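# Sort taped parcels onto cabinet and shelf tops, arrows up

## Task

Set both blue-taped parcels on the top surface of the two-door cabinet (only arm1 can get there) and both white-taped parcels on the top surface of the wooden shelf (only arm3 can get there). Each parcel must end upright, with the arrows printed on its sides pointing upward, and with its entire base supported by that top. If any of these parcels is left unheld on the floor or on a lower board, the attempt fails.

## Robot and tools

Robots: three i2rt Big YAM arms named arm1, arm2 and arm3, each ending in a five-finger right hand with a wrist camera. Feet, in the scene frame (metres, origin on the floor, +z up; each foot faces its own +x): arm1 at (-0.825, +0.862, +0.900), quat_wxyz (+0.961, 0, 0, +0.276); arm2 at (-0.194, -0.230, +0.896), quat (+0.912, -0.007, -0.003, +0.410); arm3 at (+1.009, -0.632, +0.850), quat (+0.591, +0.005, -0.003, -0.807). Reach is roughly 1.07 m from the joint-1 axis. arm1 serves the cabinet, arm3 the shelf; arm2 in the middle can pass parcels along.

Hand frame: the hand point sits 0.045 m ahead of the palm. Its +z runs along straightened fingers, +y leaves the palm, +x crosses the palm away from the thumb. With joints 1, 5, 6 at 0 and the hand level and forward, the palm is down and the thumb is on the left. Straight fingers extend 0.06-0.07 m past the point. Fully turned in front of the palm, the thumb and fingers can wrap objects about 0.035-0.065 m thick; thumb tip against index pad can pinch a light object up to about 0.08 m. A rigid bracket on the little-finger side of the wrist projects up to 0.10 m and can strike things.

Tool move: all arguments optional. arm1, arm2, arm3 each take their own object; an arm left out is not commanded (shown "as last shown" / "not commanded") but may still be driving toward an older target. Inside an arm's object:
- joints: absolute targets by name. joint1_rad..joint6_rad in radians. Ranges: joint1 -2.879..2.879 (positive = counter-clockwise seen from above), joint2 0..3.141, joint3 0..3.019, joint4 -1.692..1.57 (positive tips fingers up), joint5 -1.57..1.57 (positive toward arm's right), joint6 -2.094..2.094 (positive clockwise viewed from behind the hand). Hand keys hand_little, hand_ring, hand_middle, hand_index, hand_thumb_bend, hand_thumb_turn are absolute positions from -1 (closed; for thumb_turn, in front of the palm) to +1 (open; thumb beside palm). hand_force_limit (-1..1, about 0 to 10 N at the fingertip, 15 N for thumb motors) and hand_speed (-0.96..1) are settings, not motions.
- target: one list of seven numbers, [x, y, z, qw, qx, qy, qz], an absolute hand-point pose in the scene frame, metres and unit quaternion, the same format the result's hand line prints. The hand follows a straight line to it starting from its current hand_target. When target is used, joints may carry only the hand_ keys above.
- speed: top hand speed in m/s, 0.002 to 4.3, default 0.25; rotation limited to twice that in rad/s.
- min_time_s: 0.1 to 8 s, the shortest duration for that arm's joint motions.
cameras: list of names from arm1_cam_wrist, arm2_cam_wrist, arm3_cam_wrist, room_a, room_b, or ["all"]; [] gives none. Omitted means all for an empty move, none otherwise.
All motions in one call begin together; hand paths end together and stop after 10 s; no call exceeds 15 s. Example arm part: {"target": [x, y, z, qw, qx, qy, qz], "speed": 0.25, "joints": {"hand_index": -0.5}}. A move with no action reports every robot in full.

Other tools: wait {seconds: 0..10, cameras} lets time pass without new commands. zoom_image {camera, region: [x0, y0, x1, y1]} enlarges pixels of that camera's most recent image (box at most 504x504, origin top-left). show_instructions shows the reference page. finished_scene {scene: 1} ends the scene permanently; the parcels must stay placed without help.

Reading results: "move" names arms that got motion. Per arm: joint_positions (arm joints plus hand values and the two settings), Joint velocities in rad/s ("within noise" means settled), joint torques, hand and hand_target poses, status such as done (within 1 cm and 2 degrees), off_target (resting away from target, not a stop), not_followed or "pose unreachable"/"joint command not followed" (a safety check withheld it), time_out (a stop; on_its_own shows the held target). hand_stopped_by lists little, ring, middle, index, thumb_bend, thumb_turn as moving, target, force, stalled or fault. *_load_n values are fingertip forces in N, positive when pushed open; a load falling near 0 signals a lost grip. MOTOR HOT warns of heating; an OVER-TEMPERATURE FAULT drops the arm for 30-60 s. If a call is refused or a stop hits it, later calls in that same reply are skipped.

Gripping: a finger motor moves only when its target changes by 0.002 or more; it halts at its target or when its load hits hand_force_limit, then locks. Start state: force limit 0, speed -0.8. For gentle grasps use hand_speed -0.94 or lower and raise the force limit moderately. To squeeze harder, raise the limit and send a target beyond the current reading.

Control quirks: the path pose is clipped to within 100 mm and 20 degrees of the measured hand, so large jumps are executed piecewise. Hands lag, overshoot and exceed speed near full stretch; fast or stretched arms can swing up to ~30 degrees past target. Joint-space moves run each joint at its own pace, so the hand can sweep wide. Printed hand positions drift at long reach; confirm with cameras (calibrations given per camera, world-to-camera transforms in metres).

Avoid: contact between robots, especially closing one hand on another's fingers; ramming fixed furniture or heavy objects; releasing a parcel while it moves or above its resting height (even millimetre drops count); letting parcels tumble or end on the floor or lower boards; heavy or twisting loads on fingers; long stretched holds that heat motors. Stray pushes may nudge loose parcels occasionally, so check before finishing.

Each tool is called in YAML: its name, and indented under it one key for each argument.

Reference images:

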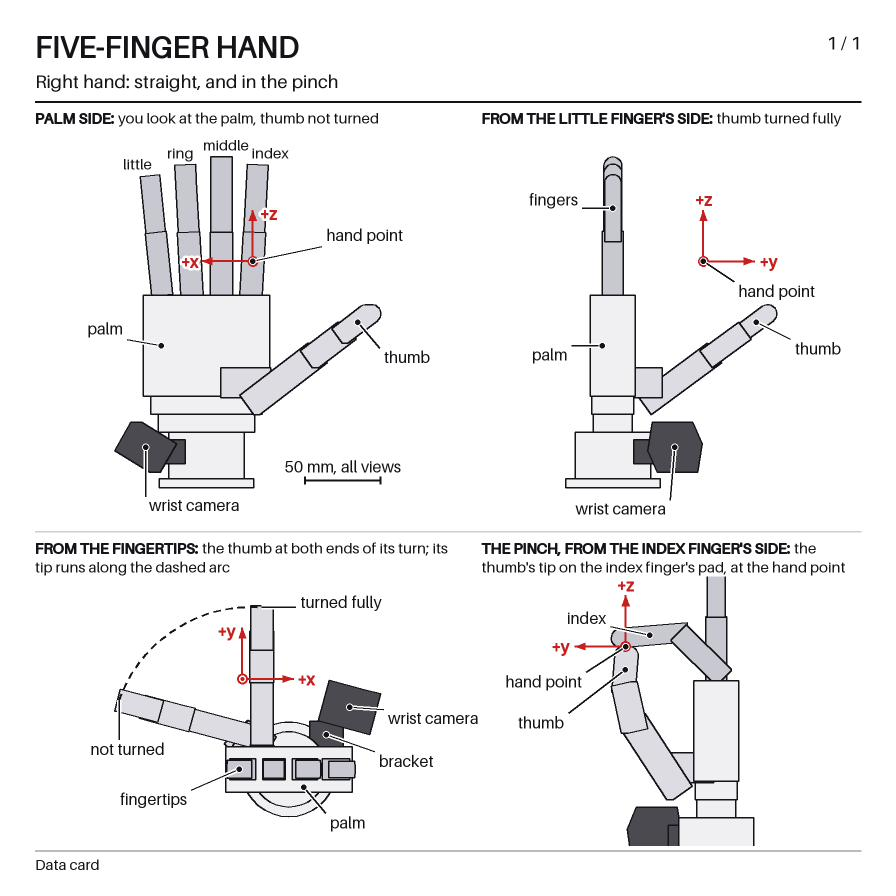

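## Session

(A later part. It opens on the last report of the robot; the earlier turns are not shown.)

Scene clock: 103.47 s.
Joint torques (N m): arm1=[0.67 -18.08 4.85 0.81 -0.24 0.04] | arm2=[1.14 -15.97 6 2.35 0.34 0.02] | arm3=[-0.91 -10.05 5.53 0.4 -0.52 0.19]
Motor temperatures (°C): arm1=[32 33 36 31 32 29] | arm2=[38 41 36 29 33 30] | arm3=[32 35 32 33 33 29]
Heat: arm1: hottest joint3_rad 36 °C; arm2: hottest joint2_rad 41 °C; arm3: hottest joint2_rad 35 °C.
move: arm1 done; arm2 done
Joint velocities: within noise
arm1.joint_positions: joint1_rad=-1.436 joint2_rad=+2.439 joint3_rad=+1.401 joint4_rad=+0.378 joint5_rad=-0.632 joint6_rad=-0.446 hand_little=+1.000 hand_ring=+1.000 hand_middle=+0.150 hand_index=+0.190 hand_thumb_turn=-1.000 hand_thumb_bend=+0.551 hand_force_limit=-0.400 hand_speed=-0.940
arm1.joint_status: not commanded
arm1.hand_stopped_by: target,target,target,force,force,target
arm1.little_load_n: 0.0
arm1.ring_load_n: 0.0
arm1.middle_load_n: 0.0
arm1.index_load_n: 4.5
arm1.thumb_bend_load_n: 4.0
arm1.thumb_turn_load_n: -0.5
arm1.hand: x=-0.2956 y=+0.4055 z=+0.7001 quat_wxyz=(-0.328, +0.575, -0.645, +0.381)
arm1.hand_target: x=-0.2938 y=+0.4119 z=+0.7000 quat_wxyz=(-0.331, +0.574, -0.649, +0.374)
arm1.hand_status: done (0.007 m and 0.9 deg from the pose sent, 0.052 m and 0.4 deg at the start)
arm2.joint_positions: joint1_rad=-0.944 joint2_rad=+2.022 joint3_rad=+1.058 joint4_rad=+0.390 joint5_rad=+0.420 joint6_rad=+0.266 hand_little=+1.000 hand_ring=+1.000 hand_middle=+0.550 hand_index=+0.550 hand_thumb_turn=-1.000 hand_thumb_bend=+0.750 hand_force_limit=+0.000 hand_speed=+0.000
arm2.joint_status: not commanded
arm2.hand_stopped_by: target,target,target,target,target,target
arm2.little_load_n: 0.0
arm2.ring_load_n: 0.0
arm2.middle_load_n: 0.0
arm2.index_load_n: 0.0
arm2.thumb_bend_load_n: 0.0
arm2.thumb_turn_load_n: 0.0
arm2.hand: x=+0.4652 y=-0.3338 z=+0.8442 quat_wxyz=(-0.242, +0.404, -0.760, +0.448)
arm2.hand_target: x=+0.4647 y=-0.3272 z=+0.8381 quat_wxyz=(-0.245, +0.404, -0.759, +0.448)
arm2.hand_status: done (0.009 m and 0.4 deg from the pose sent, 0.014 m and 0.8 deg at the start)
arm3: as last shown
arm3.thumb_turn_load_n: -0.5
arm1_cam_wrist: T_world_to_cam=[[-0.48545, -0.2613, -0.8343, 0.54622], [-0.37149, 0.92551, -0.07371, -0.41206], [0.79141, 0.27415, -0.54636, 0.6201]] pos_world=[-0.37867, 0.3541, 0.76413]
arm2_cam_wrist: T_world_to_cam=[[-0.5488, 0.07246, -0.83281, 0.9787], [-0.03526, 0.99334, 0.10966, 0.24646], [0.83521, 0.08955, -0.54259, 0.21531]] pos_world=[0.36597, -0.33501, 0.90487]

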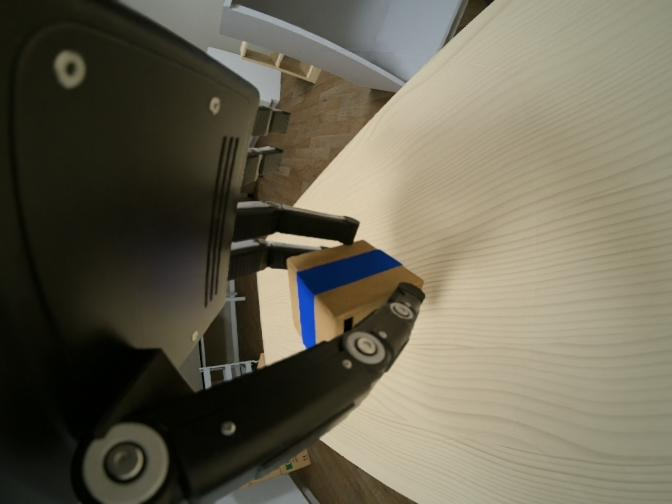

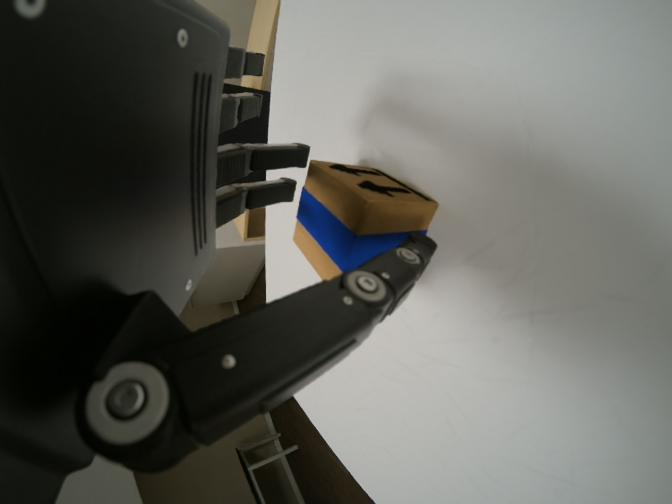

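move:
  cameras: ["arm1_cam_wrist", "room_b"]

zoom_image:
  camera: "arm1_cam_wrist"
  region: [220, 180, 460, 360]

zoom_image:
  camera: "room_b"
  region: [330, 230, 410, 290]

Scene clock: 104.83 s.
Joint torques (N m): arm1=[0.56 -18.32 4.86 0.81 -0.24 0.04] | arm2=[0.62 -16.15 5.89 2.22 0.32 0.04] | arm3=[-0.5 -10.29 5.5 0.38 -0.48 0.17]
Motor temperatures (°C): arm1=[32 33 36 31 32 29] | arm2=[38 41 36 29 33 30] | arm3=[32 35 32 33 33 29]
Heat: arm1: hottest joint3_rad 36 °C; arm2: hottest joint2_rad 41 °C; arm3: hottest joint2_rad 35 °C.
Joint velocities: within noise
arm1.joint_positions: joint1_rad=-1.436 joint2_rad=+2.439 joint3_rad=+1.401 joint4_rad=+0.378 joint5_rad=-0.632 joint6_rad=-0.446 hand_little=+1.000 hand_ring=+1.000 hand_middle=+0.150 hand_index=+0.190 hand_thumb_turn=-1.000 hand_thumb_bend=+0.551 hand_force_limit=-0.400 hand_speed=-0.940
arm1.joint_status: not commanded
arm1.hand_stopped_by: target,target,target,force,force,target
arm1.little_load_n: 0.0
arm1.ring_load_n: 0.0
arm1.middle_load_n: 0.0
arm1.index_load_n: 5.0
arm1.thumb_bend_load_n: 4.5
arm1.thumb_turn_load_n: -0.5
arm1.hand: x=-0.2956 y=+0.4055 z=+0.7001 quat_wxyz=(-0.328, +0.575, -0.645, +0.381) (m; scene frame)
arm1.hand_target: x=-0.2938 y=+0.4119 z=+0.7000 quat_wxyz=(-0.331, +0.574, -0.649, +0.374) (m; scene frame)
arm1.hand_status: done (0.007 m and 0.9 deg from the pose sent, 0.052 m and 0.4 deg at the start)
arm2.joint_positions: joint1_rad=-0.944 joint2_rad=+2.022 joint3_rad=+1.058 joint4_rad=+0.390 joint5_rad=+0.420 joint6_rad=+0.266 hand_little=+1.000 hand_ring=+1.000 hand_middle=+0.550 hand_index=+0.550 hand_thumb_turn=-1.000 hand_thumb_bend=+0.750 hand_force_limit=+0.000 hand_speed=+0.000
arm2.joint_status: not commanded
arm2.hand_stopped_by: target,target,target,target,target,target
arm2.little_load_n: 0.0
arm2.ring_load_n: 0.0
arm2.middle_load_n: 0.0
arm2.index_load_n: 0.0
arm2.thumb_bend_load_n: 0.0
arm2.thumb_turn_load_n: 0.0
arm2.hand: x=+0.4652 y=-0.3338 z=+0.8442 quat_wxyz=(-0.242, +0.404, -0.760, +0.448) (m; scene frame)
arm2.hand_target: x=+0.4647 y=-0.3272 z=+0.8381 quat_wxyz=(-0.245, +0.404, -0.759, +0.448) (m; scene frame)
arm2.hand_status: done (0.009 m and 0.4 deg from the pose sent, 0.014 m and 0.8 deg at the start)
arm3.joint_positions: joint1_rad=+0.824 joint2_rad=+1.799 joint3_rad=+0.606 joint4_rad=+0.068 joint5_rad=-0.669 joint6_rad=-0.752 hand_little=+1.000 hand_ring=+1.000 hand_middle=+1.000 hand_index=+1.000 hand_thumb_turn=+1.000 hand_thumb_bend=+1.000 hand_force_limit=+0.000 hand_speed=-0.800
arm3.joint_status: not commanded
arm3.hand_stopped_by: target,target,target,target,target,target
arm3.little_load_n: 0.0
arm3.ring_load_n: 0.0
arm3.middle_load_n: 0.0
arm3.index_load_n: 0.0
arm3.thumb_bend_load_n: 0.0
arm3.thumb_turn_load_n: 0.0
arm3.hand: x=+1.2796 y=-0.8912 z=+0.7394 quat_wxyz=(-0.298, +0.603, -0.697, +0.248) (m; scene frame)
arm3.hand_target: x=+1.2838 y=-0.8999 z=+0.7402 quat_wxyz=(-0.300, +0.599, -0.699, +0.250) (m; scene frame)
arm3.hand_status: not commanded
pictures: arm1_cam_wrist, room_b
camera_calibration:
arm1_cam_wrist: T_world_to_cam=[[-0.48545, -0.2613, -0.8343, 0.54622], [-0.37149, 0.92551, -0.07371, -0.41206], [0.79141, 0.27415, -0.54636, 0.6201]] pos_world=[-0.37867, 0.3541, 0.76413]

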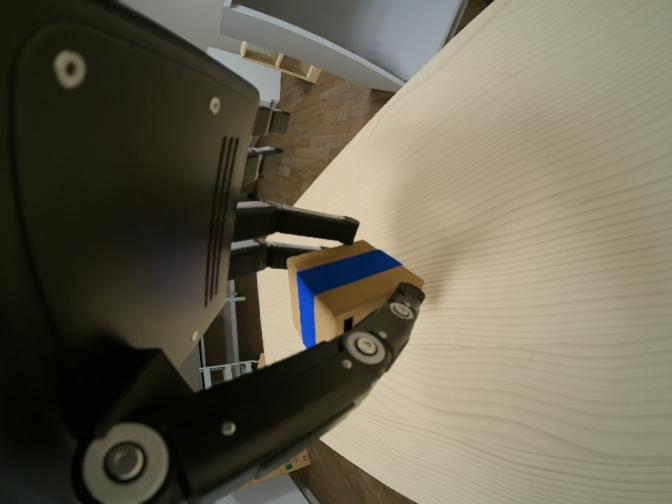

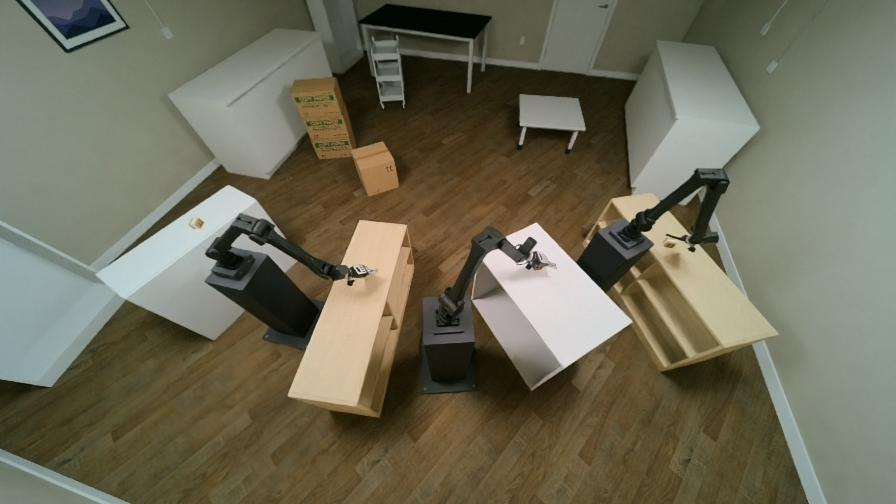

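Scaled by 2.100 from the camera's image (finer frame: 960x720).

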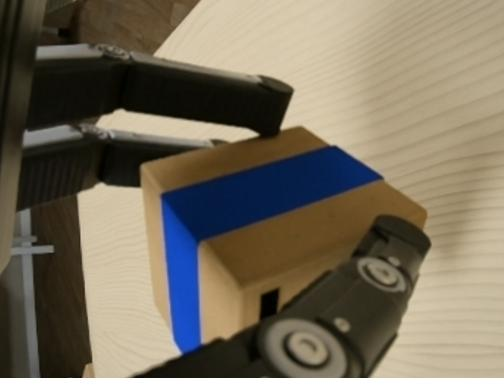

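Scaled by 6.300 from the camera's image (finer frame: 1280x720).

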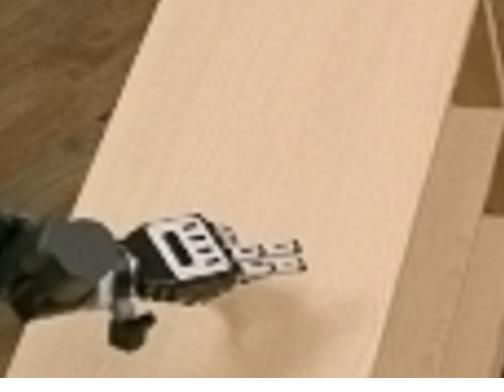

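move:
  arm1: {"target": [-0.2938, 0.4119, 0.6385, -0.3314, 0.5739, -0.6486, 0.3745], "speed": 0.05}
  cameras: ["arm1_cam_wrist"]

zoom_image:
  camera: "arm1_cam_wrist"
  region: [220, 180, 460, 360]

Scene clock: 111.93 s.
Joint torques (N m): arm1=[0.5 -15.56 6.79 1.57 -0.25 0.05] | arm2=[0.91 -16.15 6.01 2.25 0.35 0.04] | arm3=[-0.67 -10.17 5.49 0.61 -0.5 0.19]
Motor temperatures (°C): arm1=[32 34 36 31 32 29] | arm2=[38 41 36 29 33 30] | arm3=[32 35 32 33 33 29]
Heat: arm1: hottest joint3_rad 36 °C; arm2: hottest joint2_rad 41 °C; arm3: hottest joint2_rad 35 °C.
move: arm1 off_target
Joint velocities: within noise
arm1.joint_positions: joint1_rad=-1.436 joint2_rad=+2.543 joint3_rad=+1.437 joint4_rad=+0.430 joint5_rad=-0.632 joint6_rad=-0.446 hand_little=+1.000 hand_ring=+1.000 hand_middle=+0.150 hand_index=+0.190 hand_thumb_turn=-1.000 hand_thumb_bend=+0.551 hand_force_limit=-0.400 hand_speed=-0.940
arm1.joint_status: not commanded
arm1.hand_stopped_by: target,target,target,force,force,target
arm1.little_load_n: 0.0
arm1.ring_load_n: 0.0
arm1.middle_load_n: 0.0
arm1.index_load_n: 5.0
arm1.thumb_bend_load_n: 4.0
arm1.thumb_turn_load_n: -0.5
arm1.hand: x=-0.3004 y=+0.4114 z=+0.6500 quat_wxyz=(-0.329, +0.575, -0.649, +0.374)
arm1.hand_target: x=-0.2943 y=+0.4124 z=+0.6388 quat_wxyz=(-0.331, +0.574, -0.649, +0.374)
arm1.hand_status: off_target (0.013 m and 0.4 deg from the pose sent, 0.062 m and 0.9 deg at the start)
arm2, arm3: as last shown
arm1_cam_wrist: T_world_to_cam=[[-0.4938, -0.25121, -0.8325, 0.49584], [-0.37208, 0.92633, -0.05882, -0.43316], [0.78595, 0.28071, -0.5509, 0.59359]] pos_world=[-0.38286, 0.35919, 0.71431]

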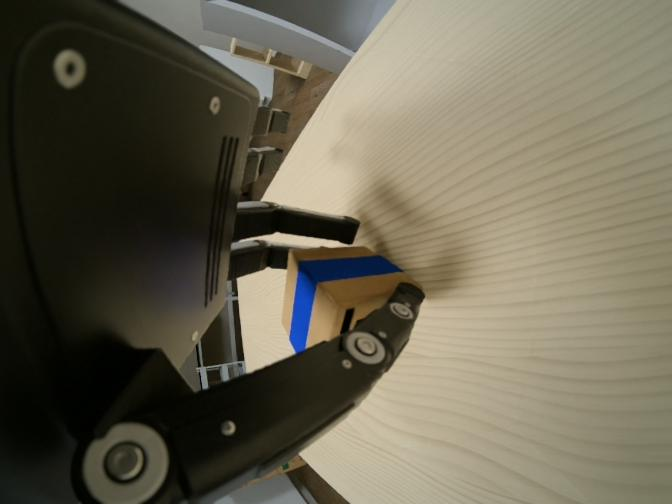

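Scaled by 2.100 from the camera's image (finer frame: 960x720).

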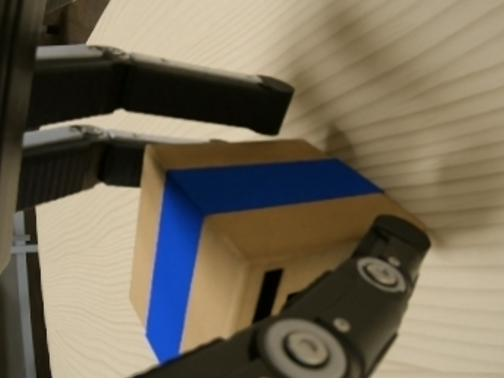

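move:
  arm1: {"target": [-0.2938, 0.4119, 0.634, -0.3314, 0.5739, -0.6486, 0.3745], "speed": 0.05}

move:
  arm1: {"joints": {"hand_index": 0.55, "hand_middle": 0.55, "hand_thumb_bend": 0.75, "hand_speed": -0.8}}
  cameras: ["arm1_cam_wrist"]

zoom_image:
  camera: "arm1_cam_wrist"
  region: [220, 180, 460, 360]

Scene clock: 114.23 s.
Joint torques (N m): arm1=[0.5 -15.5 6.82 1.57 -0.23 0.06] | arm2=[0.85 -15.91 6.05 2.32 0.32 0.01] | arm3=[-0.85 -10.46 5.42 0.54 -0.48 0.15]
Motor temperatures (°C): arm1=[32 34 36 31 32 29] | arm2=[38 41 36 29 33 30] | arm3=[32 35 32 33 33 29]
Heat: arm1: hottest joint3_rad 36 °C; arm2: hottest joint2_rad 41 °C; arm3: hottest joint2_rad 35 °C.
move: arm1 off_target
Joint velocities: within noise
arm1.joint_positions: joint1_rad=-1.436 joint2_rad=+2.550 joint3_rad=+1.442 joint4_rad=+0.435 joint5_rad=-0.632 joint6_rad=-0.446 hand_little=+1.000 hand_ring=+1.000 hand_middle=+0.150 hand_index=+0.190 hand_thumb_turn=-1.000 hand_thumb_bend=+0.551 hand_force_limit=-0.400 hand_speed=-0.940
arm1.joint_status: not commanded
arm1.hand_stopped_by: target,target,target,force,force,target
arm1.little_load_n: -0.5
arm1.ring_load_n: -0.5
arm1.middle_load_n: 0.0
arm1.index_load_n: 4.5
arm1.thumb_bend_load_n: 4.0
arm1.thumb_turn_load_n: -0.5
arm1.hand: x=-0.2996 y=+0.4105 z=+0.6478 quat_wxyz=(-0.329, +0.575, -0.648, +0.375)
arm1.hand_target: x=-0.2944 y=+0.4125 z=+0.6343 quat_wxyz=(-0.331, +0.574, -0.649, +0.374)
arm1.hand_status: off_target (0.015 m and 0.4 deg from the pose sent, 0.017 m and 0.4 deg at the start)
arm2, arm3: as last shown
pictures: none

Scene clock: 115.43 s.
Joint torques (N m): arm1=[0.5 -15.5 6.84 1.55 -0.24 0.04] | arm2=[1.32 -15.97 5.87 2.36 0.32 0.02] | arm3=[-0.97 -10.17 5.45 0.43 -0.48 0.16]
Motor temperatures (°C): arm1=[32 34 36 31 32 29] | arm2=[38 41 36 29 33 30] | arm3=[32 35 32 33 33 29]
Heat: arm1: hottest joint3_rad 36 °C; arm2: hottest joint2_rad 41 °C; arm3: hottest joint2_rad 35 °C.
move: arm1 done
Joint velocities: within noise
arm1.joint_positions: joint1_rad=-1.436 joint2_rad=+2.551 joint3_rad=+1.442 joint4_rad=+0.435 joint5_rad=-0.632 joint6_rad=-0.446 hand_little=+1.000 hand_ring=+1.000 hand_middle=+0.550 hand_index=+0.550 hand_thumb_turn=-1.000 hand_thumb_bend=+0.750 hand_force_limit=-0.400 hand_speed=-0.800
arm1.joint_status: all done
arm1.hand_stopped_by: target,target,target,target,target,target
arm1.little_load_n: 0.0
arm1.ring_load_n: 0.0
arm1.middle_load_n: -0.5
arm1.index_load_n: 0.0
arm1.thumb_bend_load_n: 0.0
arm1.thumb_turn_load_n: 0.0
arm1.hand: x=-0.2999 y=+0.4108 z=+0.6470 quat_wxyz=(-0.329, +0.575, -0.648, +0.375)
arm1.hand_target: x=-0.2944 y=+0.4125 z=+0.6343 quat_wxyz=(-0.331, +0.574, -0.649, +0.374)
arm1.hand_status: not commanded
arm2, arm3: as last shown
arm1_cam_wrist: T_world_to_cam=[[-0.49259, -0.25195, -0.83299, 0.4945], [-0.37163, 0.92641, -0.06044, -0.43143], [0.78692, 0.27979, -0.54997, 0.59181]] pos_world=[-0.38246, 0.35869, 0.71132]

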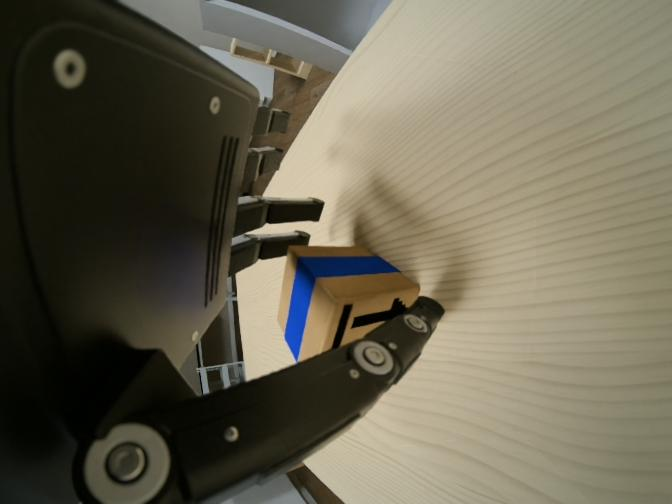

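Scaled by 2.100 from the camera's image (finer frame: 960x720).

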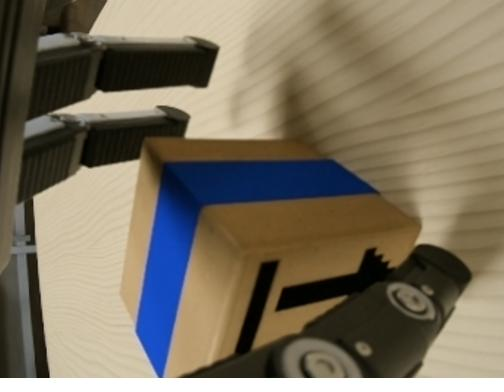

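move:
  arm1: {"target": [-0.2927, 0.4274, 0.635, -0.3314, 0.5739, -0.6486, 0.3745], "speed": 0.05}
  cameras: ["arm1_cam_wrist"]

zoom_image:
  camera: "arm1_cam_wrist"
  region: [220, 180, 460, 360]

Scene clock: 118.43 s.
Joint torques (N m): arm1=[0.56 -16.44 4.22 1.61 -0.19 0.08] | arm2=[0.73 -16.21 5.93 2.32 0.33 0.03] | arm3=[-0.62 -10.52 5.55 0.51 -0.53 0.17]
Motor temperatures (°C): arm1=[32 34 36 31 32 29] | arm2=[38 41 36 29 33 30] | arm3=[32 35 32 33 33 29]
Heat: arm1: hottest joint3_rad 36 °C; arm2: hottest joint2_rad 41 °C; arm3: hottest joint2_rad 35 °C.
move: arm1 off_target
Joint velocities: within noise
arm1.joint_positions: joint1_rad=-1.417 joint2_rad=+2.551 joint3_rad=+1.436 joint4_rad=+0.468 joint5_rad=-0.619 joint6_rad=-0.433 hand_little=+1.000 hand_ring=+1.000 hand_middle=+0.550 hand_index=+0.550 hand_thumb_turn=-1.000 hand_thumb_bend=+0.750 hand_force_limit=-0.400 hand_speed=-0.800
arm1.joint_status: not commanded
arm1.hand_stopped_by: target,target,target,target,target,target
arm1.little_load_n: 0.0
arm1.ring_load_n: 0.0
arm1.middle_load_n: 0.0
arm1.index_load_n: 0.0
arm1.thumb_bend_load_n: 0.0
arm1.thumb_turn_load_n: 0.0
arm1.hand: x=-0.2899 y=+0.4175 z=+0.6489 quat_wxyz=(-0.329, +0.576, -0.643, +0.383)
arm1.hand_target: x=-0.2930 y=+0.4275 z=+0.6352 quat_wxyz=(-0.331, +0.574, -0.649, +0.374)
arm1.hand_status: off_target (0.017 m and 1.2 deg from the pose sent, 0.022 m and 0.3 deg at the start)
arm2, arm3: as last shown
arm3.index_load_n: -0.5
arm1_cam_wrist: T_world_to_cam=[[-0.48171, -0.26576, -0.83506, 0.51286], [-0.37346, 0.9243, -0.07873, -0.42153], [0.79277, 0.27394, -0.54449, 0.58376]] pos_world=[-0.37317, 0.366, 0.71294]

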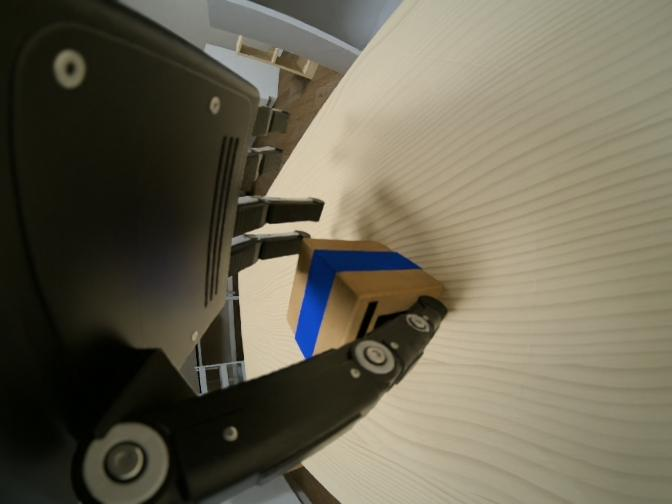

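Scaled by 2.100 from the camera's image (finer frame: 960x720).

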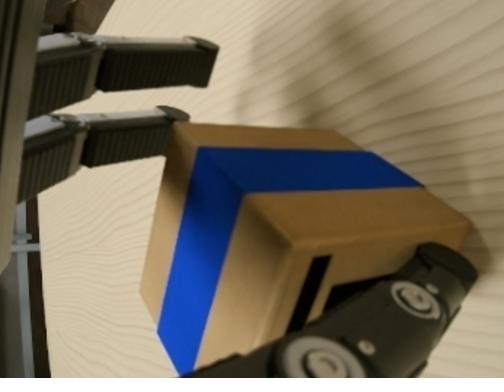

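move:
  arm1: {"target": [-0.302, 0.4365, 0.635, -0.3314, 0.5739, -0.6486, 0.3745], "speed": 0.05}
  cameras: ["arm1_cam_wrist"]

zoom_image:
  camera: "arm1_cam_wrist"
  region: [220, 180, 460, 360]

Scene clock: 120.13 s.
Joint torques (N m): arm1=[0.21 -17.03 3.89 1.61 -0.25 0.04] | arm2=[0.62 -15.74 6.05 2.33 0.33 0.01] | arm3=[-0.62 -9.99 5.55 0.5 -0.52 0.18]
Motor temperatures (°C): arm1=[32 34 36 31 32 29] | arm2=[38 41 36 29 33 30] | arm3=[32 35 32 33 33 29]
Heat: arm1: hottest joint3_rad 36 °C; arm2: hottest joint2_rad 41 °C; arm3: hottest joint2_rad 35 °C.
move: arm1 done
Joint velocities: within noise
arm1.joint_positions: joint1_rad=-1.417 joint2_rad=+2.551 joint3_rad=+1.391 joint4_rad=+0.499 joint5_rad=-0.619 joint6_rad=-0.433 hand_little=+1.000 hand_ring=+1.000 hand_middle=+0.550 hand_index=+0.550 hand_thumb_turn=-1.000 hand_thumb_bend=+0.750 hand_force_limit=-0.400 hand_speed=-0.800
arm1.joint_status: not commanded
arm1.hand_stopped_by: target,target,target,target,target,target
arm1.little_load_n: 0.0
arm1.ring_load_n: 0.0
arm1.middle_load_n: 0.0
arm1.index_load_n: 0.0
arm1.thumb_bend_load_n: 0.0
arm1.thumb_turn_load_n: 0.0
arm1.hand: x=-0.3018 y=+0.4312 z=+0.6398 quat_wxyz=(-0.329, +0.576, -0.646, +0.377)
arm1.hand_target: x=-0.3021 y=+0.4366 z=+0.6349 quat_wxyz=(-0.331, +0.574, -0.649, +0.374)
arm1.hand_status: done (0.007 m and 0.5 deg from the pose sent, 0.027 m and 1.2 deg at the start)
arm2, arm3: as last shown
arm3.index_load_n: 0.0
arm3.thumb_turn_load_n: -0.5
arm1_cam_wrist: T_world_to_cam=[[-0.48926, -0.25665, -0.83352, 0.49601], [-0.37383, 0.92518, -0.06544, -0.44838], [0.78796, 0.27958, -0.5486, 0.58317]] pos_world=[-0.38446, 0.37909, 0.70402]

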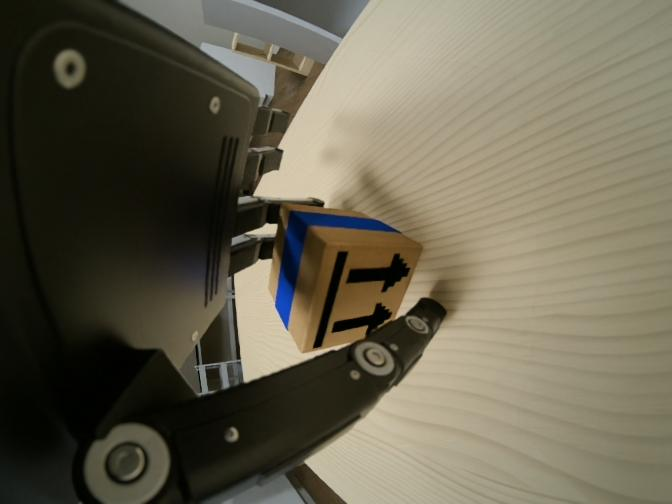

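Scaled by 2.100 from the camera's image (finer frame: 960x720).

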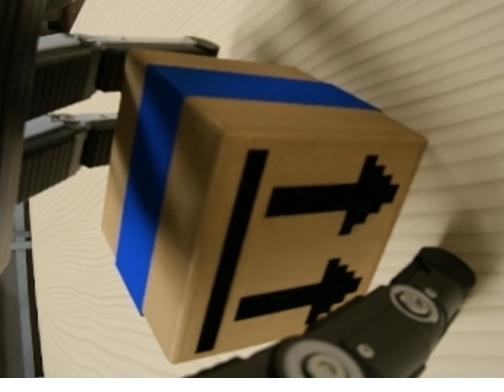

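move:
  arm1: {"target": [-0.298, 0.429, 0.637, -0.3314, 0.5739, -0.6486, 0.3745], "speed": 0.05}
  cameras: ["arm1_cam_wrist"]

Scene clock: 122.13 s.
Joint torques (N m): arm1=[0.03 -16.85 5.94 0.79 -0.33 0.02] | arm2=[0.97 -15.85 5.96 2.4 0.32 0.02] | arm3=[-0.44 -10.58 5.57 0.35 -0.5 0.18]
Motor temperatures (°C): arm1=[32 34 36 31 32 29] | arm2=[38 41 36 29 33 29] | arm3=[32 35 32 33 33 29]
Heat: arm1: hottest joint3_rad 36 °C; arm2: hottest joint2_rad 41 °C; arm3: hottest joint2_rad 35 °C.
move: arm1 done
Joint velocities: within noise
arm1.joint_positions: joint1_rad=-1.417 joint2_rad=+2.551 joint3_rad=+1.391 joint4_rad=+0.498 joint5_rad=-0.619 joint6_rad=-0.433 hand_little=+1.000 hand_ring=+1.000 hand_middle=+0.550 hand_index=+0.550 hand_thumb_turn=-1.000 hand_thumb_bend=+0.750 hand_force_limit=-0.400 hand_speed=-0.800
arm1.joint_status: not commanded
arm1.hand_stopped_by: target,target,target,target,target,target
arm1.little_load_n: 0.0
arm1.ring_load_n: 0.0
arm1.middle_load_n: 0.0
arm1.index_load_n: 0.0
arm1.thumb_bend_load_n: 0.0
arm1.thumb_turn_load_n: 0.0
arm1.hand: x=-0.3019 y=+0.4314 z=+0.6397 quat_wxyz=(-0.329, +0.576, -0.647, +0.376)
arm1.hand_target: x=-0.2982 y=+0.4292 z=+0.6370 quat_wxyz=(-0.331, +0.574, -0.649, +0.374)
arm1.hand_status: done (0.005 m and 0.5 deg from the pose sent, 0.005 m and 0.5 deg at the start)
arm2, arm3: as last shown
arm2.thumb_bend_load_n: -0.5
arm1_cam_wrist: T_world_to_cam=[[-0.48986, -0.25603, -0.83335, 0.49532], [-0.37396, 0.92521, -0.06443, -0.44928], [0.78752, 0.28008, -0.54897, 0.58308]] pos_world=[-0.38456, 0.37919, 0.70392]

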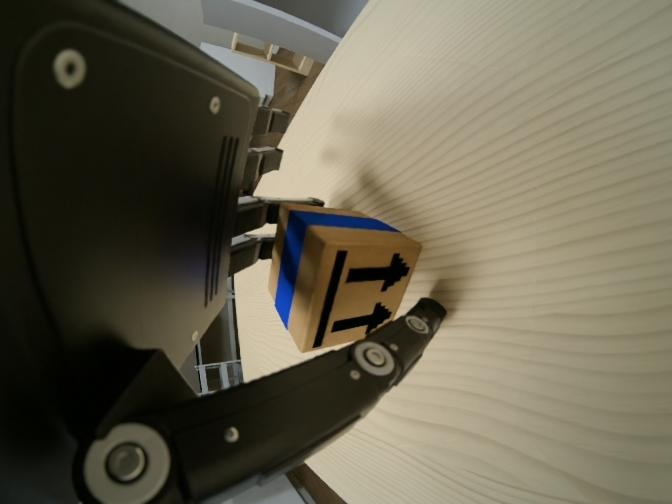

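move:
  arm1: {"target": [-0.296, 0.423, 0.637, -0.3314, 0.5739, -0.6486, 0.3745], "speed": 0.05}
  cameras: ["arm1_cam_wrist"]

Scene clock: 123.57 s.
Joint torques (N m): arm1=[0.03 -16.62 6.26 0.8 -0.38 0] | arm2=[0.91 -16.21 5.96 2.43 0.31 0.01] | arm3=[-0.62 -10.17 5.68 0.43 -0.49 0.18]
Motor temperatures (°C): arm1=[32 34 36 31 32 29] | arm2=[38 41 36 29 33 29] | arm3=[32 35 32 33 33 29]
Heat: arm1: hottest joint3_rad 36 °C; arm2: hottest joint2_rad 41 °C; arm3: hottest joint2_rad 35 °C.
move: arm1 done
Joint velocities: within noise
arm1.joint_positions: joint1_rad=-1.417 joint2_rad=+2.551 joint3_rad=+1.408 joint4_rad=+0.482 joint5_rad=-0.621 joint6_rad=-0.433 hand_little=+1.000 hand_ring=+1.000 hand_middle=+0.550 hand_index=+0.550 hand_thumb_turn=-1.000 hand_thumb_bend=+0.750 hand_force_limit=-0.400 hand_speed=-0.800
arm1.joint_status: not commanded
arm1.hand_stopped_by: target,target,target,target,target,target
arm1.little_load_n: 0.0
arm1.ring_load_n: 0.0
arm1.middle_load_n: 0.0
arm1.index_load_n: 0.0
arm1.thumb_bend_load_n: 0.0
arm1.thumb_turn_load_n: 0.0
arm1.hand: x=-0.2976 y=+0.4268 z=+0.6427 quat_wxyz=(-0.330, +0.576, -0.646, +0.377)
arm1.hand_target: x=-0.2961 y=+0.4232 z=+0.6371 quat_wxyz=(-0.331, +0.574, -0.649, +0.374)
arm1.hand_status: done (0.007 m and 0.5 deg from the pose sent, 0.010 m and 0.5 deg at the start)
arm2, arm3: as last shown
arm2.thumb_bend_load_n: 0.0
arm3.middle_load_n: -0.5
arm3.thumb_turn_load_n: 0.0
arm1_cam_wrist: T_world_to_cam=[[-0.4879, -0.25705, -0.83419, 0.50038], [-0.37522, 0.92462, -0.06545, -0.44277], [0.78813, 0.28107, -0.54758, 0.58145]] pos_world=[-0.38026, 0.37459, 0.70682]

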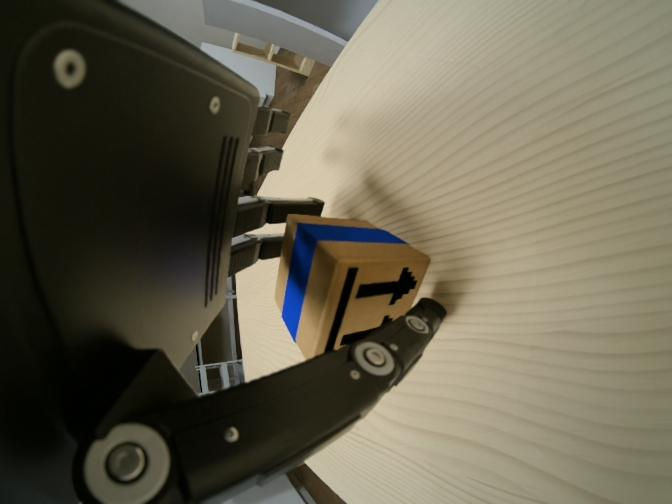

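move:
  arm1: {"joints": {"hand_index": 0.05, "hand_middle": 0.05, "hand_thumb_bend": 0.0, "hand_force_limit": -0.6, "hand_speed": -0.94}}
  cameras: ["arm1_cam_wrist"]

Scene clock: 127.53 s.
Joint torques (N m): arm1=[-0.15 -16.56 6.32 0.72 -0.37 0] | arm2=[1.08 -15.91 6.02 2.15 0.36 0.01] | arm3=[-0.79 -9.99 5.56 0.5 -0.46 0.15]
Motor temperatures (°C): arm1=[32 34 36 31 32 29] | arm2=[38 41 36 29 33 29] | arm3=[32 35 32 33 33 29]
Heat: arm1: hottest joint3_rad 36 °C; arm2: hottest joint2_rad 41 °C; arm3: hottest joint2_rad 35 °C.
move: arm1 off_target
Joint velocities: within noise
arm1.joint_positions: joint1_rad=-1.417 joint2_rad=+2.551 joint3_rad=+1.408 joint4_rad=+0.482 joint5_rad=-0.621 joint6_rad=-0.433 hand_little=+1.000 hand_ring=+1.000 hand_middle=+0.213 hand_index=+0.184 hand_thumb_turn=-1.000 hand_thumb_bend=+0.569 hand_force_limit=-0.600 hand_speed=-0.940
arm1.joint_status: hand_middle off_target (ended at +0.213, target +0.050); hand_index off_target (ended at +0.184, target +0.050); hand_thumb_bend off_target (ended at +0.569, target +0.000); the others done
arm1.hand_stopped_by: target,target,force,force,force,target
arm1.little_load_n: 0.0
arm1.ring_load_n: 0.0
arm1.middle_load_n: 2.0
arm1.index_load_n: 2.5
arm1.thumb_bend_load_n: 4.5
arm1.thumb_turn_load_n: 0.0
arm1.hand: x=-0.2976 y=+0.4268 z=+0.6427 quat_wxyz=(-0.330, +0.576, -0.646, +0.377)
arm1.hand_target: x=-0.2962 y=+0.4232 z=+0.6371 quat_wxyz=(-0.331, +0.574, -0.649, +0.375)
arm1.hand_status: not commanded
arm2.joint_positions: joint1_rad=-0.944 joint2_rad=+2.022 joint3_rad=+1.058 joint4_rad=+0.390 joint5_rad=+0.420 joint6_rad=+0.266 hand_little=+1.000 hand_ring=+1.000 hand_middle=+0.550 hand_index=+0.550 hand_thumb_turn=-1.000 hand_thumb_bend=+0.750 hand_force_limit=+0.000 hand_speed=+0.000
arm2.joint_status: not commanded
arm2.hand_stopped_by: target,target,target,target,target,target
arm2.little_load_n: 0.0
arm2.ring_load_n: 0.0
arm2.middle_load_n: 0.0
arm2.index_load_n: 0.0
arm2.thumb_bend_load_n: 0.0
arm2.thumb_turn_load_n: 0.0
arm2.hand: x=+0.4652 y=-0.3338 z=+0.8442 quat_wxyz=(-0.242, +0.404, -0.760, +0.448)
arm2.hand_target: x=+0.4647 y=-0.3272 z=+0.8381 quat_wxyz=(-0.245, +0.404, -0.759, +0.448)
arm2.hand_status: not commanded
arm3.joint_positions: joint1_rad=+0.824 joint2_rad=+1.799 joint3_rad=+0.606 joint4_rad=+0.068 joint5_rad=-0.669 joint6_rad=-0.752 hand_little=+1.000 hand_ring=+1.000 hand_middle=+1.000 hand_index=+1.000 hand_thumb_turn=+1.000 hand_thumb_bend=+1.000 hand_force_limit=+0.000 hand_speed=-0.800
arm3.joint_status: not commanded
arm3.hand_stopped_by: target,target,target,target,target,target
arm3.little_load_n: 0.0
arm3.ring_load_n: 0.0
arm3.middle_load_n: 0.0
arm3.index_load_n: 0.0
arm3.thumb_bend_load_n: 0.0
arm3.thumb_turn_load_n: -0.5
arm3.hand: x=+1.2796 y=-0.8912 z=+0.7394 quat_wxyz=(-0.298, +0.603, -0.697, +0.248)
arm3.hand_target: x=+1.2838 y=-0.8999 z=+0.7402 quat_wxyz=(-0.300, +0.599, -0.699, +0.250)
arm3.hand_status: not commanded
arm1_cam_wrist: T_world_to_cam=[[-0.4879, -0.25705, -0.83419, 0.50038], [-0.37522, 0.92462, -0.06545, -0.44277], [0.78813, 0.28107, -0.54758, 0.58145]] pos_world=[-0.38026, 0.37459, 0.70682]

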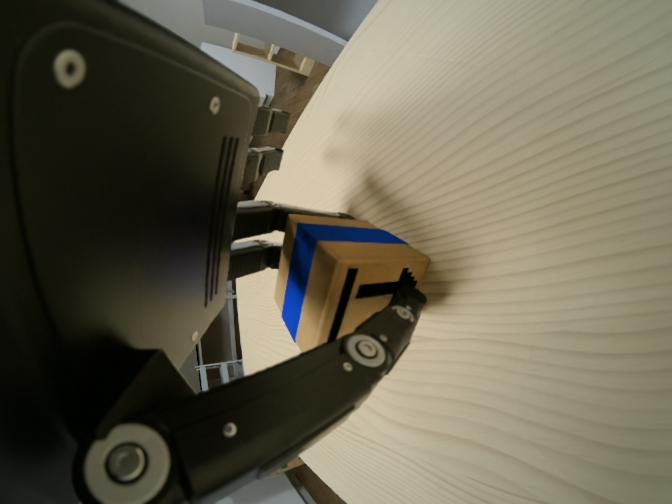

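move:
  arm2: {"joints": {"hand_index": 0.05, "hand_middle": 0.05, "hand_thumb_bend": 0.0, "hand_force_limit": -0.6, "hand_speed": -0.94}}
  arm1: {"joints": {"hand_index": 0.0, "hand_middle": 0.0, "hand_thumb_bend": -0.05, "hand_force_limit": -0.5}}
  cameras: ["arm2_cam_wrist"]

move:
  arm1: {"target": [-0.296, 0.423, 0.70, -0.3314, 0.5739, -0.6486, 0.3745], "speed": 0.08}
  arm2: {"joints": {"hand_index": 0.0, "hand_middle": 0.0, "hand_thumb_bend": -0.05, "hand_force_limit": -0.5}}
  cameras: ["arm1_cam_wrist", "arm2_cam_wrist"]

Scene clock: 133.37 s.
Joint torques (N m): arm1=[-0.15 -16.21 6.3 0.79 -0.38 -0.01] | arm2=[1.03 -15.62 5.94 2.37 0.34 0.01] | arm3=[-1.14 -10.34 5.57 0.53 -0.49 0.16]
Motor temperatures (°C): arm1=[32 34 36 31 32 29] | arm2=[38 41 36 29 33 29] | arm3=[32 35 32 33 33 29]
Heat: arm1: hottest joint3_rad 36 °C; arm2: hottest joint2_rad 41 °C; arm3: hottest joint2_rad 35 °C.
move: arm1 off_target; arm2 off_target
Joint velocities: within noise
arm1.joint_positions: joint1_rad=-1.417 joint2_rad=+2.551 joint3_rad=+1.408 joint4_rad=+0.482 joint5_rad=-0.621 joint6_rad=-0.433 hand_little=+1.000 hand_ring=+1.000 hand_middle=+0.208 hand_index=+0.184 hand_thumb_turn=-1.000 hand_thumb_bend=+0.569 hand_force_limit=-0.500 hand_speed=-0.940
arm1.joint_status: hand_middle off_target (ended at +0.208, target +0.000); hand_index off_target (ended at +0.184, target +0.000); hand_thumb_bend off_target (ended at +0.569, target -0.050); the others done
arm1.hand_stopped_by: target,target,force,force,force,target
arm1.little_load_n: 0.0
arm1.ring_load_n: 0.0
arm1.middle_load_n: 3.0
arm1.index_load_n: 2.0
arm1.thumb_bend_load_n: 4.5
arm1.thumb_turn_load_n: 1.0
arm1.hand: x=-0.2976 y=+0.4268 z=+0.6427 quat_wxyz=(-0.330, +0.576, -0.646, +0.377)
arm1.hand_target: x=-0.2962 y=+0.4232 z=+0.6371 quat_wxyz=(-0.331, +0.574, -0.649, +0.375)
arm1.hand_status: not commanded
arm2.joint_positions: joint1_rad=-0.944 joint2_rad=+2.022 joint3_rad=+1.058 joint4_rad=+0.391 joint5_rad=+0.421 joint6_rad=+0.266 hand_little=+1.000 hand_ring=+1.000 hand_middle=+0.195 hand_index=+0.190 hand_thumb_turn=-1.000 hand_thumb_bend=+0.567 hand_force_limit=-0.600 hand_speed=-0.940
arm2.joint_status: hand_middle off_target (ended at +0.195, target +0.050); hand_index off_target (ended at +0.190, target +0.050); hand_thumb_bend off_target (ended at +0.567, target +0.000); the others done
arm2.hand_stopped_by: target,target,force,force,force,target
arm2.little_load_n: 0.0
arm2.ring_load_n: 0.0
arm2.middle_load_n: 2.0
arm2.index_load_n: 2.0
arm2.thumb_bend_load_n: 3.0
arm2.thumb_turn_load_n: 0.0
arm2.hand: x=+0.4653 y=-0.3337 z=+0.8444 quat_wxyz=(-0.242, +0.404, -0.760, +0.448)
arm2.hand_target: x=+0.4647 y=-0.3270 z=+0.8381 quat_wxyz=(-0.245, +0.404, -0.759, +0.448)
arm2.hand_status: not commanded
arm3: as last shown
arm2_cam_wrist: T_world_to_cam=[[-0.54818, 0.07222, -0.83323, 0.97896], [-0.03539, 0.99337, 0.10938, 0.24656], [0.83561, 0.08945, -0.54199, 0.21446]] pos_world=[0.36617, -0.33481, 0.90497]

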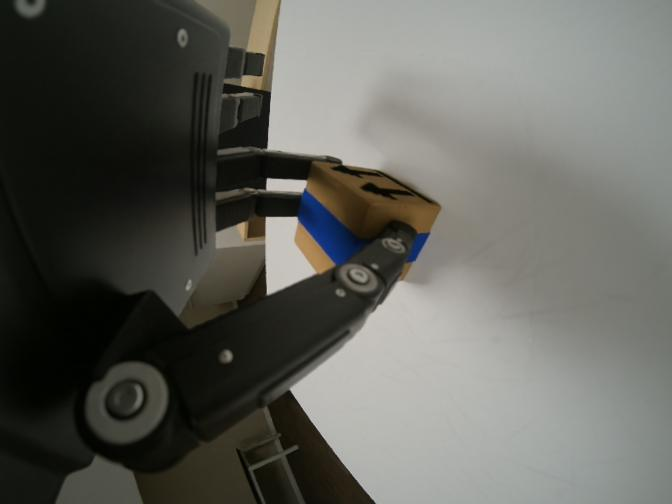

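Scene clock: 134.77 s.
Joint torques (N m): arm1=[-0.21 -17.96 4.66 0.81 -0.37 -0.01] | arm2=[0.79 -15.68 5.86 2.33 0.34 0.03] | arm3=[-1.03 -10.11 5.49 0.54 -0.49 0.16]
Motor temperatures (°C): arm1=[32 35 36 31 32 29] | arm2=[38 42 36 29 32 29] | arm3=[32 35 32 33 33 29]
Heat: arm1: hottest joint3_rad 36 °C; arm2: hottest joint2_rad 42 °C; arm3: hottest joint2_rad 35 °C.
move: arm1 done; arm2 off_target
Joint velocities: within noise
arm1.joint_positions: joint1_rad=-1.417 joint2_rad=+2.428 joint3_rad=+1.366 joint4_rad=+0.405 joint5_rad=-0.621 joint6_rad=-0.433 hand_little=+1.000 hand_ring=+1.000 hand_middle=+0.208 hand_index=+0.184 hand_thumb_turn=-1.000 hand_thumb_bend=+0.569 hand_force_limit=-0.500 hand_speed=-0.940
arm1.joint_status: not commanded
arm1.hand_stopped_by: target,target,force,force,force,target
arm1.little_load_n: 0.0
arm1.ring_load_n: 0.0
arm1.middle_load_n: 3.0
arm1.index_load_n: 2.0
arm1.thumb_bend_load_n: 5.0
arm1.thumb_turn_load_n: 1.0
arm1.hand: x=-0.2936 y=+0.4222 z=+0.6988 quat_wxyz=(-0.330, +0.576, -0.645, +0.378)
arm1.hand_target: x=-0.2960 y=+0.4231 z=+0.6999 quat_wxyz=(-0.331, +0.574, -0.649, +0.374)
arm1.hand_status: done (0.003 m and 0.6 deg from the pose sent, 0.057 m and 0.5 deg at the start)
arm2.joint_positions: joint1_rad=-0.944 joint2_rad=+2.022 joint3_rad=+1.058 joint4_rad=+0.391 joint5_rad=+0.421 joint6_rad=+0.266 hand_little=+1.000 hand_ring=+1.000 hand_middle=+0.191 hand_index=+0.180 hand_thumb_turn=-1.000 hand_thumb_bend=+0.566 hand_force_limit=-0.500 hand_speed=-0.940
arm2.joint_status: hand_middle off_target (ended at +0.191, target +0.000); hand_index off_target (ended at +0.180, target +0.000); hand_thumb_bend off_target (ended at +0.566, target -0.050); the others done
arm2.hand_stopped_by: target,target,force,force,force,target
arm2.little_load_n: 0.0
arm2.ring_load_n: 0.0
arm2.middle_load_n: 3.0
arm2.index_load_n: 2.5
arm2.thumb_bend_load_n: 4.5
arm2.thumb_turn_load_n: 0.0
arm2.hand: x=+0.4653 y=-0.3337 z=+0.8444 quat_wxyz=(-0.242, +0.404, -0.760, +0.448)
arm2.hand_target: x=+0.4647 y=-0.3270 z=+0.8381 quat_wxyz=(-0.245, +0.404, -0.759, +0.448)
arm2.hand_status: not commanded
arm3: as last shown
arm1_cam_wrist: T_world_to_cam=[[-0.48645, -0.25881, -0.8345, 0.54928], [-0.37515, 0.92446, -0.06802, -0.43144], [0.78907, 0.27998, -0.5468, 0.61047]] pos_world=[-0.37636, 0.37009, 0.76282]
arm2_cam_wrist: T_world_to_cam=[[-0.54818, 0.07222, -0.83323, 0.97896], [-0.03539, 0.99337, 0.10938, 0.24656], [0.83561, 0.08945, -0.54199, 0.21446]] pos_world=[0.36617, -0.33481, 0.90497]

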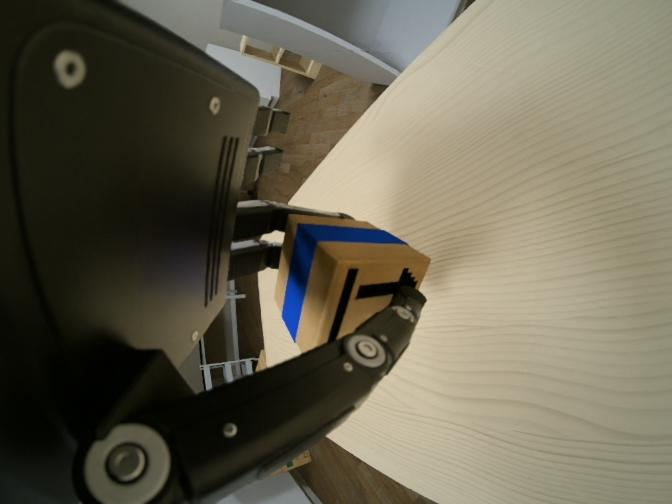

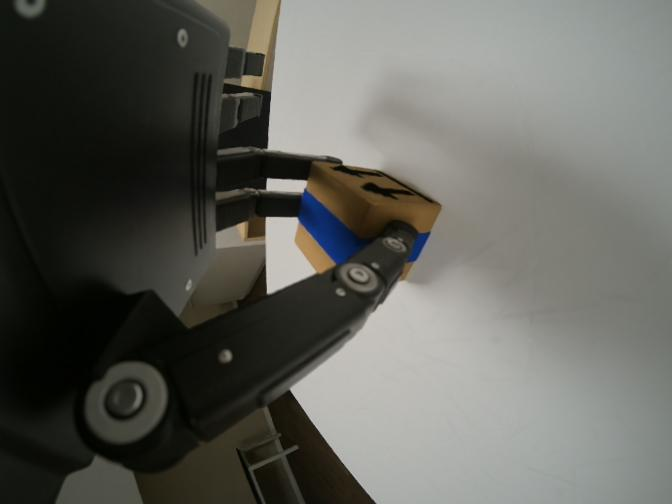

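move:
  arm1: {"target": [-0.299, 0.431, 0.73, 0.2244, 0.6706, -0.2244, 0.6706], "speed": 0.12}
  arm2: {"target": [0.44, -0.32, 1.0, -0.245, 0.403, -0.758, 0.447], "speed": 0.1}
  cameras: ["arm1_cam_wrist", "arm2_cam_wrist", "room_b"]

Scene clock: 149.00 s.
Joint torques (N m): arm1=[0.67 -13.63 3.18 2.15 0.12 -0.22] | arm2=[0.85 -16.85 10.56 1.32 0.37 0.05] | arm3=[-0.62 -10.17 5.48 0.44 -0.49 0.17]
Motor temperatures (°C): arm1=[31 35 36 30 32 29] | arm2=[38 42 36 29 32 29] | arm3=[32 35 32 33 32 29]
Heat: arm1: hottest joint3_rad 36 °C; arm2: hottest joint2_rad 42 °C; arm3: hottest joint2_rad 35 °C.
move: arm1 done; arm2 off_target
Joint velocities: within noise
arm1.joint_positions: joint1_rad=-1.143 joint2_rad=+2.644 joint3_rad=+1.136 joint4_rad=+1.495 joint5_rad=+0.066 joint6_rad=-1.556 hand_little=+1.000 hand_ring=+1.000 hand_middle=+0.208 hand_index=+0.184 hand_thumb_turn=-1.000 hand_thumb_bend=+0.569 hand_force_limit=-0.500 hand_speed=-0.940
arm1.joint_status: not commanded
arm1.hand_stopped_by: target,target,force,force,force,target
arm1.little_load_n: 0.0
arm1.ring_load_n: 0.0
arm1.middle_load_n: 2.5
arm1.index_load_n: 2.0
arm1.thumb_bend_load_n: 5.0
arm1.thumb_turn_load_n: 1.5
arm1.hand: x=-0.3024 y=+0.4284 z=+0.7350 quat_wxyz=(+0.220, +0.673, -0.232, +0.667)
arm1.hand_target: x=-0.2992 y=+0.4311 z=+0.7301 quat_wxyz=(+0.224, +0.671, -0.225, +0.670)
arm1.hand_status: done (0.007 m and 1.1 deg from the pose sent, 0.033 m and 89.4 deg at the start)
arm2.joint_positions: joint1_rad=-0.938 joint2_rad=+1.699 joint3_rad=+1.037 joint4_rad=+0.041 joint5_rad=+0.425 joint6_rad=+0.267 hand_little=+1.000 hand_ring=+1.000 hand_middle=+0.191 hand_index=+0.180 hand_thumb_turn=-1.000 hand_thumb_bend=+0.566 hand_force_limit=-0.500 hand_speed=-0.940
arm2.joint_status: not commanded
arm2.hand_stopped_by: target,target,force,force,force,target
arm2.little_load_n: 0.0
arm2.ring_load_n: 0.0
arm2.middle_load_n: 2.0
arm2.index_load_n: 2.5
arm2.thumb_bend_load_n: 4.5
arm2.thumb_turn_load_n: 0.0
arm2.hand: x=+0.4278 y=-0.3258 z=+0.9686 quat_wxyz=(-0.224, +0.415, -0.766, +0.437)
arm2.hand_target: x=+0.4393 y=-0.3201 z=+0.9999 quat_wxyz=(-0.246, +0.404, -0.759, +0.448)
arm2.hand_status: off_target (0.034 m and 3.1 deg from the pose sent, 0.158 m and 0.4 deg at the start)
arm3: as last shown
arm3.thumb_turn_load_n: 0.0
arm1_cam_wrist: T_world_to_cam=[[-0.5574, -0.77707, 0.29234, -0.05077], [-0.48662, 0.02048, -0.87338, 0.50753], [0.67269, -0.62908, -0.38955, 0.87413]] pos_world=[-0.36935, 0.50005, 0.79863]
arm2_cam_wrist: T_world_to_cam=[[-0.58835, 0.07415, -0.8052, 1.0519], [-0.03128, 0.99295, 0.1143, 0.2172], [0.808, 0.09244, -0.58189, 0.36394]] pos_world=[0.33162, -0.32731, 1.03393]

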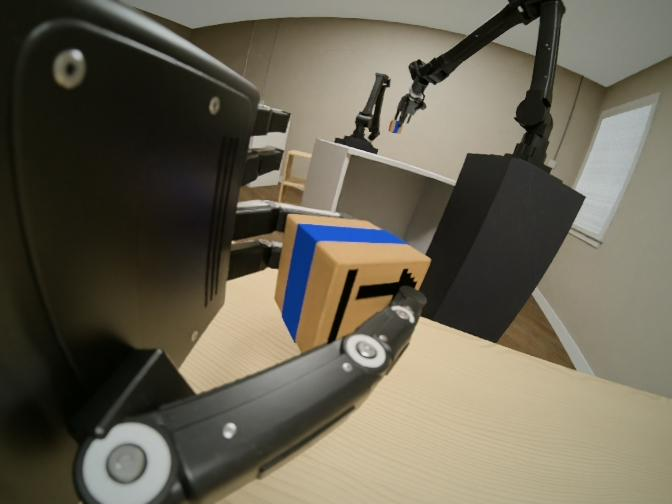

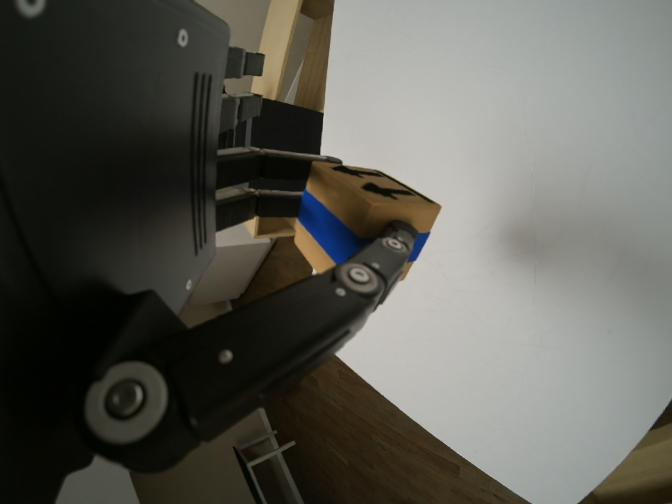

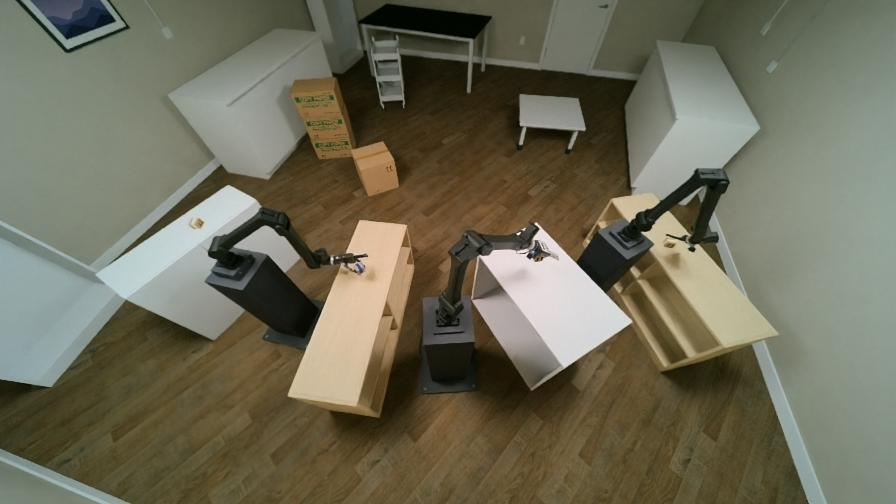

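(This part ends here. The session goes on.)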